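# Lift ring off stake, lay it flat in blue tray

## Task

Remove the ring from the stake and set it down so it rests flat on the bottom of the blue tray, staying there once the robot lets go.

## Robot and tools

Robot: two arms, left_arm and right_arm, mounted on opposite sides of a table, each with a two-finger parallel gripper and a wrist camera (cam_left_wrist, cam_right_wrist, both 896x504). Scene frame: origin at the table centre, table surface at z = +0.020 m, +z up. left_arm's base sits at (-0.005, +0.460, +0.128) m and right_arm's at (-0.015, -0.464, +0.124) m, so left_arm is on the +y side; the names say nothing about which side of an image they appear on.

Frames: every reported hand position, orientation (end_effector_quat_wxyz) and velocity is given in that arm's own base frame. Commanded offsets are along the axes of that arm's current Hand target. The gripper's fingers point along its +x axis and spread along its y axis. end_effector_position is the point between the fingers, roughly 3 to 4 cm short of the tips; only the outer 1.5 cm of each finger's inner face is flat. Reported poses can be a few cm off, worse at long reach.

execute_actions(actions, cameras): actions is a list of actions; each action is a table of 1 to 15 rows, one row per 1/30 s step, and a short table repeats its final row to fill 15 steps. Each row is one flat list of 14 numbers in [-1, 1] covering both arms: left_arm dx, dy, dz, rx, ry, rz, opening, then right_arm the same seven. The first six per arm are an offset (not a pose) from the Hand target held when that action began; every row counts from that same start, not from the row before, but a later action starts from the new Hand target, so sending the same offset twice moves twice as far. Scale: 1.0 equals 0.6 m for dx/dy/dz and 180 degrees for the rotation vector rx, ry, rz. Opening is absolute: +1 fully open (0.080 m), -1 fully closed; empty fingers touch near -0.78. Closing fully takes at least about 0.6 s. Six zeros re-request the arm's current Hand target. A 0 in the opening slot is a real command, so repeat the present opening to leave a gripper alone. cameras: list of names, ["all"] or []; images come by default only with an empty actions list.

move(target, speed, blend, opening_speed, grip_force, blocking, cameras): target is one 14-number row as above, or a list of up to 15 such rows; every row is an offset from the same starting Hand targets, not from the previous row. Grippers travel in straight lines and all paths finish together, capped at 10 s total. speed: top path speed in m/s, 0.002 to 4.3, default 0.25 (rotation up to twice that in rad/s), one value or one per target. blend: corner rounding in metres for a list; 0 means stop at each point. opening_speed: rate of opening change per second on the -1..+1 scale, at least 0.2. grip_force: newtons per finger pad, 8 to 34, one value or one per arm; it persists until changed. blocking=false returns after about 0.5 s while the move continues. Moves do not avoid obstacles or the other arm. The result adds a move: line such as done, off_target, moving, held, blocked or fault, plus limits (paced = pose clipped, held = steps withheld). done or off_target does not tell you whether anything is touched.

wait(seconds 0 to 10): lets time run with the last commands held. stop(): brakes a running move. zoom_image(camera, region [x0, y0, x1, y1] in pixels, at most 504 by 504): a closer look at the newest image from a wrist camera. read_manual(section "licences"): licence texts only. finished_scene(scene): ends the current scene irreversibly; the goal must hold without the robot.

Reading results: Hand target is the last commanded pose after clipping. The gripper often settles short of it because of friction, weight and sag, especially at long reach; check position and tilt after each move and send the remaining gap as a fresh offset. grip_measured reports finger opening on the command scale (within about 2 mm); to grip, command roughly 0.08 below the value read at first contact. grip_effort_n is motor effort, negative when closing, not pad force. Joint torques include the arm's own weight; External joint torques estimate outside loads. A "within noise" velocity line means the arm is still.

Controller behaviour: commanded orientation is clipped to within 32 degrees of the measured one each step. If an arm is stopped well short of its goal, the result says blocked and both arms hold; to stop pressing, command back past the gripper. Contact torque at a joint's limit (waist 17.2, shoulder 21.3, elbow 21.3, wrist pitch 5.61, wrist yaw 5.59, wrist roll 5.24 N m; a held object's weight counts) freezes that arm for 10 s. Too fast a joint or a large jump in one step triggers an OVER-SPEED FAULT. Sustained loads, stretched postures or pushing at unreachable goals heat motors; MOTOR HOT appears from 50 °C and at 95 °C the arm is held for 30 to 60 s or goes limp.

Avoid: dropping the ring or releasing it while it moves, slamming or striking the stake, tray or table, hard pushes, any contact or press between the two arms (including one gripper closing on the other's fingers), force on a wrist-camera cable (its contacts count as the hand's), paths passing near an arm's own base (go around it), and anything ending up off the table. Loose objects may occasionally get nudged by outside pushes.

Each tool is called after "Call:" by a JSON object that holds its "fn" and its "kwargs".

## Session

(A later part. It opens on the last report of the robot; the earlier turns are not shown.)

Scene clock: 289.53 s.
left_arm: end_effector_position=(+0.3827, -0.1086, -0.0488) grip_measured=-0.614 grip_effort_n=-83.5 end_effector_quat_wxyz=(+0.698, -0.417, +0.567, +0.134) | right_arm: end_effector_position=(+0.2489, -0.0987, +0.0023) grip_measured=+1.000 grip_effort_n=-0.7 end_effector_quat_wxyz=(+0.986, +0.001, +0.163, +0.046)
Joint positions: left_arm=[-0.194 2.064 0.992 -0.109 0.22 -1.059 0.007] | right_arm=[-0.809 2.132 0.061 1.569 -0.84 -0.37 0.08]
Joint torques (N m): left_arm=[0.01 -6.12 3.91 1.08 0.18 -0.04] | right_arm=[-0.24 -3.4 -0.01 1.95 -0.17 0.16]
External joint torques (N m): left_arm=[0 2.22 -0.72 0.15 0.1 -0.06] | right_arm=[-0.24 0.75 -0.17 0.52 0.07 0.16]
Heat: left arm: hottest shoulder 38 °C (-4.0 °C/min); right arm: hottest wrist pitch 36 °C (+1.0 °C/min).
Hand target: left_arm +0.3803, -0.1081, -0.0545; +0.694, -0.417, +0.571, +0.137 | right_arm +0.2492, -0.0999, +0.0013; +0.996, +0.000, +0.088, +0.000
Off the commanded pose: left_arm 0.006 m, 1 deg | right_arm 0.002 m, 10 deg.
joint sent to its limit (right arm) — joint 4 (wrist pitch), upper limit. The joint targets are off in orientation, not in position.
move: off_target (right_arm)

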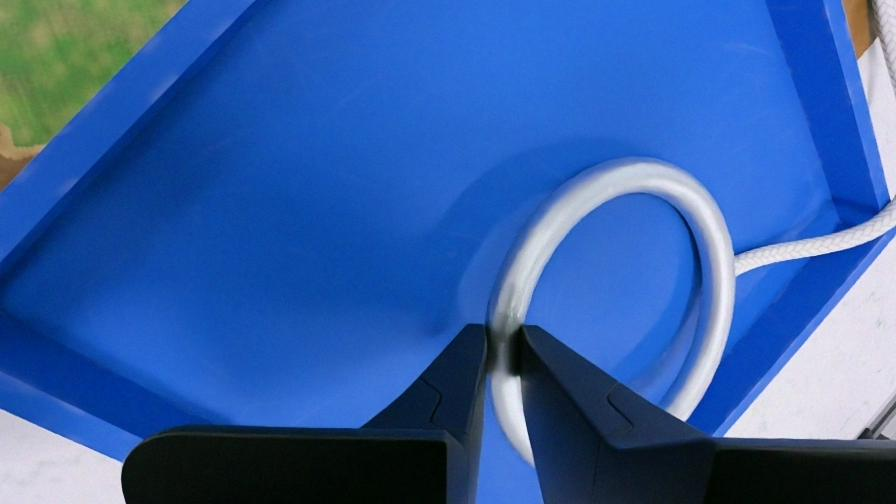

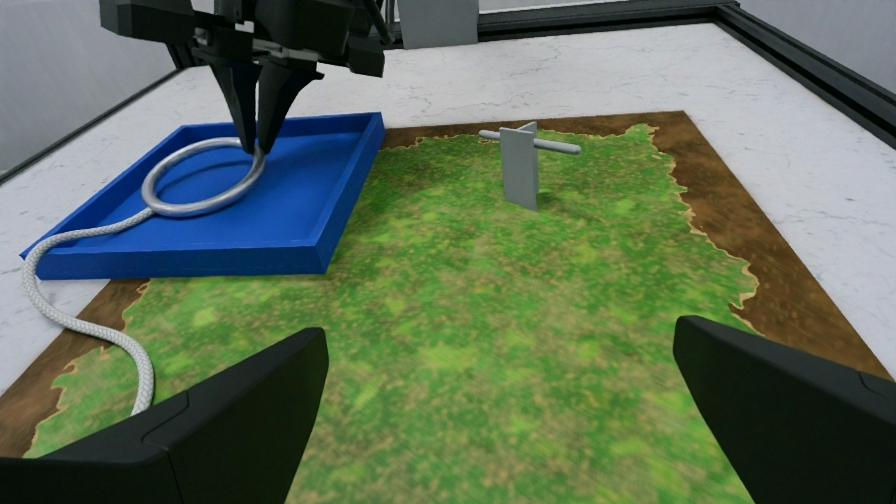

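Call:
{"fn": "move", "kwargs": {"target": [[-0.014,0.03,0.0167,0,0,0,-0.9,0,0,0,0,0,0,1],[0.008,0.04,0.0167,0,0,0,-0.9,0,0,0,0,0,0,1]], "speed": 0.08, "blend": 0.004, "cameras": ["cam_left_wrist","cam_right_wrist"]}}

Call:
{"fn": "zoom_image", "kwargs": {"camera": "cam_right_wrist", "region": [80, 80, 340, 280]}}

Scene clock: 300.80 s.
left_arm: end_effector_position=(+0.3781, -0.0926, -0.0591) grip_measured=-0.614 grip_effort_n=-83.5 end_effector_quat_wxyz=(+0.700, -0.419, +0.565, +0.124) | right_arm: end_effector_position=(+0.2489, -0.0987, +0.0023) grip_measured=+1.000 grip_effort_n=-0.7 end_effector_quat_wxyz=(+0.986, +0.001, +0.163, +0.046)
Joint positions: left_arm=[-0.143 2.075 0.942 -0.045 0.253 -1.006 0.007] | right_arm=[-0.809 2.132 0.061 1.569 -0.84 -0.37 0.08]
Joint torques (N m): left_arm=[0.6 -5.28 2.96 0.86 -0.18 0] | right_arm=[-0.19 -3.47 -0.07 1.96 -0.17 0.15]
External joint torques (N m): left_arm=[0.59 2.89 -1.43 -0.08 -0.28 -0.02] | right_arm=[-0.18 0.66 -0.23 0.54 0.06 0.14]
Heat: left arm: hottest shoulder 38 °C (-5.0 °C/min); right arm: hottest wrist pitch 36 °C (+1.0 °C/min).
Hand target: left_arm +0.3725, -0.0874, -0.0690; +0.693, -0.417, +0.571, +0.137 | right_arm +0.2492, -0.0999, +0.0013; +0.996, +0.000, +0.088, +0.000
Off the commanded pose: left_arm 0.012 m, 2 deg | right_arm 0.002 m, 10 deg.
joint sent to its limit (right arm) — joint 4 (wrist pitch), upper limit. The joint targets are off in orientation, not in position.
move: off_target (left_arm, right_arm)

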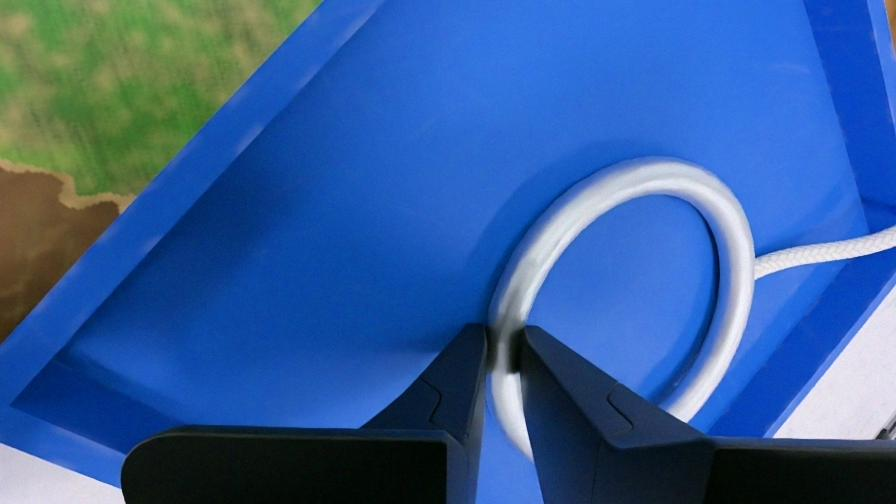

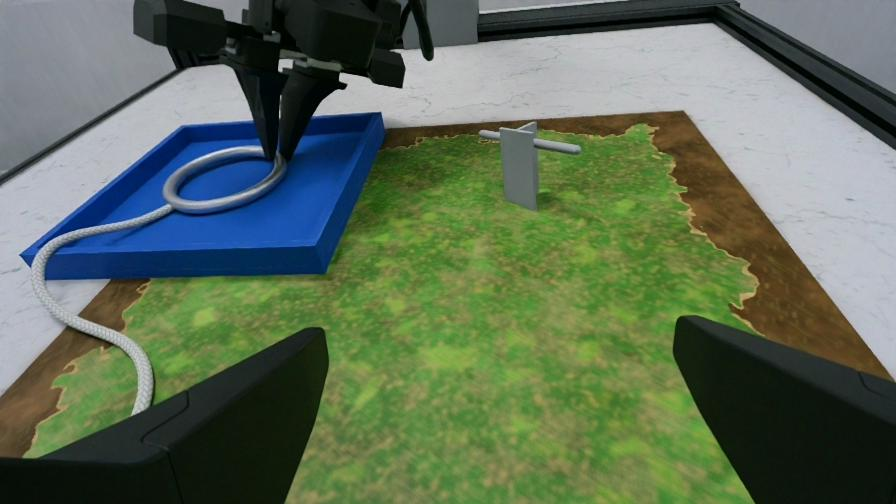

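Scaled by 1.938 from the camera's 896x504 image, which has a finer 1280x720 frame.

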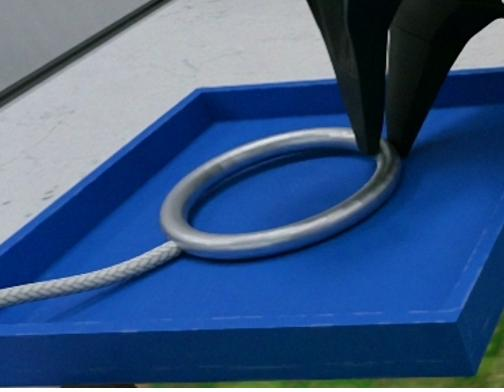

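Call:
{"fn": "move", "kwargs": {"target": [0,0,0,0,0,0,-0.25,0,0,0,0,0,0,1], "opening_speed": 0.3}}

Call:
{"fn": "move", "kwargs": {"target": [-0.16,0,0,0,0,0,-0.25,0,0,0,0,0,0,1], "speed": 0.15, "cameras": ["cam_left_wrist","cam_right_wrist"]}}

Call:
{"fn": "zoom_image", "kwargs": {"camera": "cam_right_wrist", "region": [80, 80, 340, 280]}}

Scene clock: 309.70 s.
left_arm: end_effector_position=(+0.3803, -0.0926, -0.0587) grip_measured=-0.256 grip_effort_n=22.1 end_effector_quat_wxyz=(+0.701, -0.421, +0.563, +0.122) | right_arm: end_effector_position=(+0.2489, -0.0987, +0.0023) grip_measured=+1.000 grip_effort_n=-0.7 end_effector_quat_wxyz=(+0.986, +0.001, +0.163, +0.046)
Joint positions: left_arm=[-0.142 2.078 0.945 -0.037 0.256 -1.006 0.023] | right_arm=[-0.809 2.132 0.061 1.569 -0.84 -0.37 0.08]
Joint torques (N m): left_arm=[0.49 -5.59 2.72 0.34 -0.31 0] | right_arm=[-0.18 -3.41 -0.06 1.96 -0.17 0.15]
External joint torques (N m): left_arm=[0.5 2.65 -1.74 -0.63 -0.42 -0.03] | right_arm=[-0.18 0.74 -0.2 0.53 0.07 0.15]
Heat: left arm: hottest shoulder 38 °C (-4.0 °C/min); right arm: hottest wrist pitch 36 °C (+1.0 °C/min).
Hand target: left_arm +0.3727, -0.0873, -0.0689; +0.694, -0.417, +0.571, +0.137 | right_arm +0.2492, -0.0999, +0.0013; +0.996, +0.000, +0.088, +0.000
Off the commanded pose: left_arm 0.014 m, 2 deg | right_arm 0.002 m, 10 deg.
joint sent to its limit (right arm) — joint 4 (wrist pitch), upper limit. The joint targets are off in orientation, not in position.
move: off_target (left_arm, right_arm)

Scene clock: 310.87 s.
left_arm: end_effector_position=(+0.3433, -0.0599, +0.0152) grip_measured=-0.254 grip_effort_n=17.0 end_effector_quat_wxyz=(+0.692, -0.416, +0.573, +0.140) | right_arm: end_effector_position=(+0.2489, -0.0987, +0.0023) grip_measured=+1.000 grip_effort_n=-0.7 end_effector_quat_wxyz=(+0.986, +0.001, +0.163, +0.046)
Joint positions: left_arm=[-0.059 1.762 0.901 -0.37 0.267 -0.934 0.024] | right_arm=[-0.809 2.132 0.061 1.569 -0.84 -0.37 0.08]
Joint torques (N m): left_arm=[0.14 -7.55 4.63 0.58 0.28 0.13] | right_arm=[-0.2 -3.39 -0.05 1.96 -0.16 0.15]
External joint torques (N m): left_arm=[0.13 -0.67 -0.76 -0.31 0.16 0.11] | right_arm=[-0.19 0.71 -0.17 0.56 0.07 0.14]
Heat: left arm: hottest shoulder 38 °C (-4.0 °C/min); right arm: hottest wrist pitch 36 °C (+1.0 °C/min).
Hand target: left_arm +0.3429, -0.0598, +0.0181; +0.694, -0.417, +0.571, +0.137 | right_arm +0.2492, -0.0999, +0.0013; +0.996, +0.000, +0.088, +0.000
Off the commanded pose: left_arm 0.003 m, 0 deg | right_arm 0.002 m, 10 deg.
joint sent to its limit (right arm) — joint 4 (wrist pitch), upper limit. The joint targets are off in orientation, not in position.
move: off_target (right_arm)

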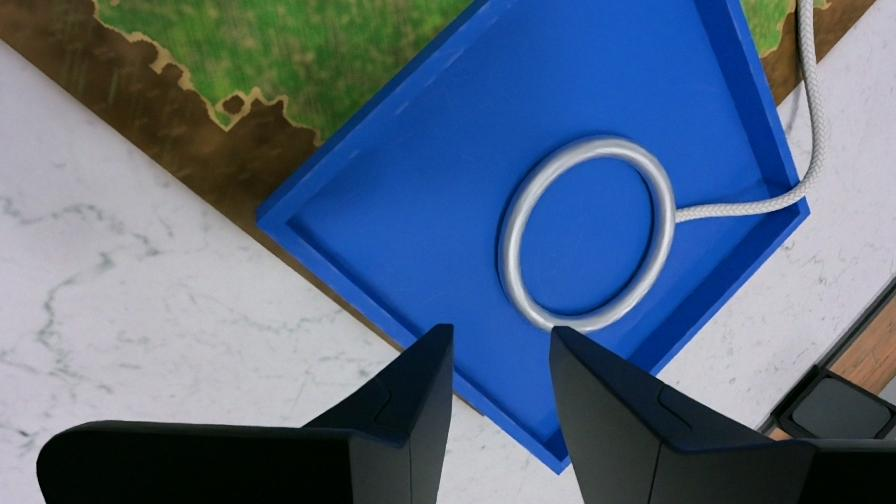

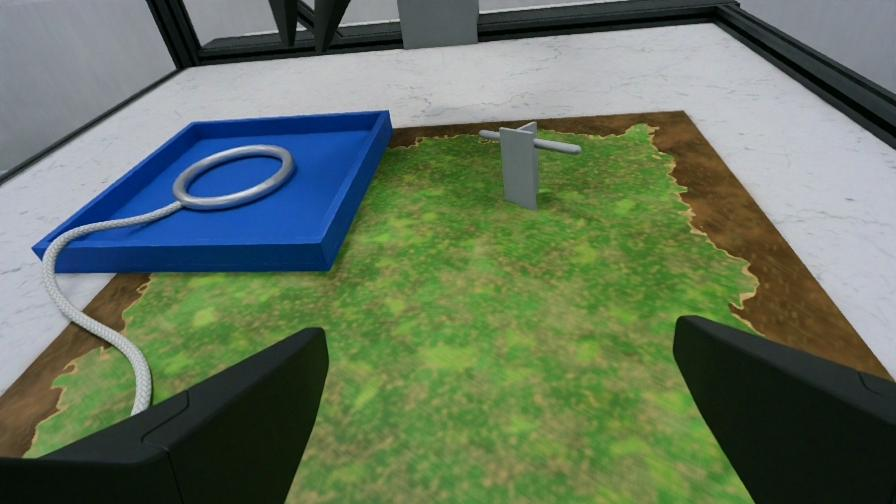

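Scaled by 1.938 from the camera's 896x504 image, which has a finer 1280x720 frame.

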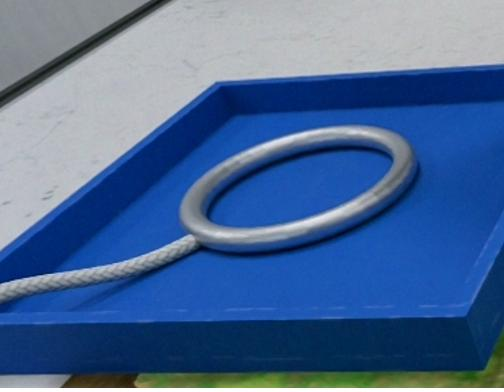

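Call:
{"fn": "finished_scene", "kwargs": {"scene": 2}}

The scene is finished: the task was done.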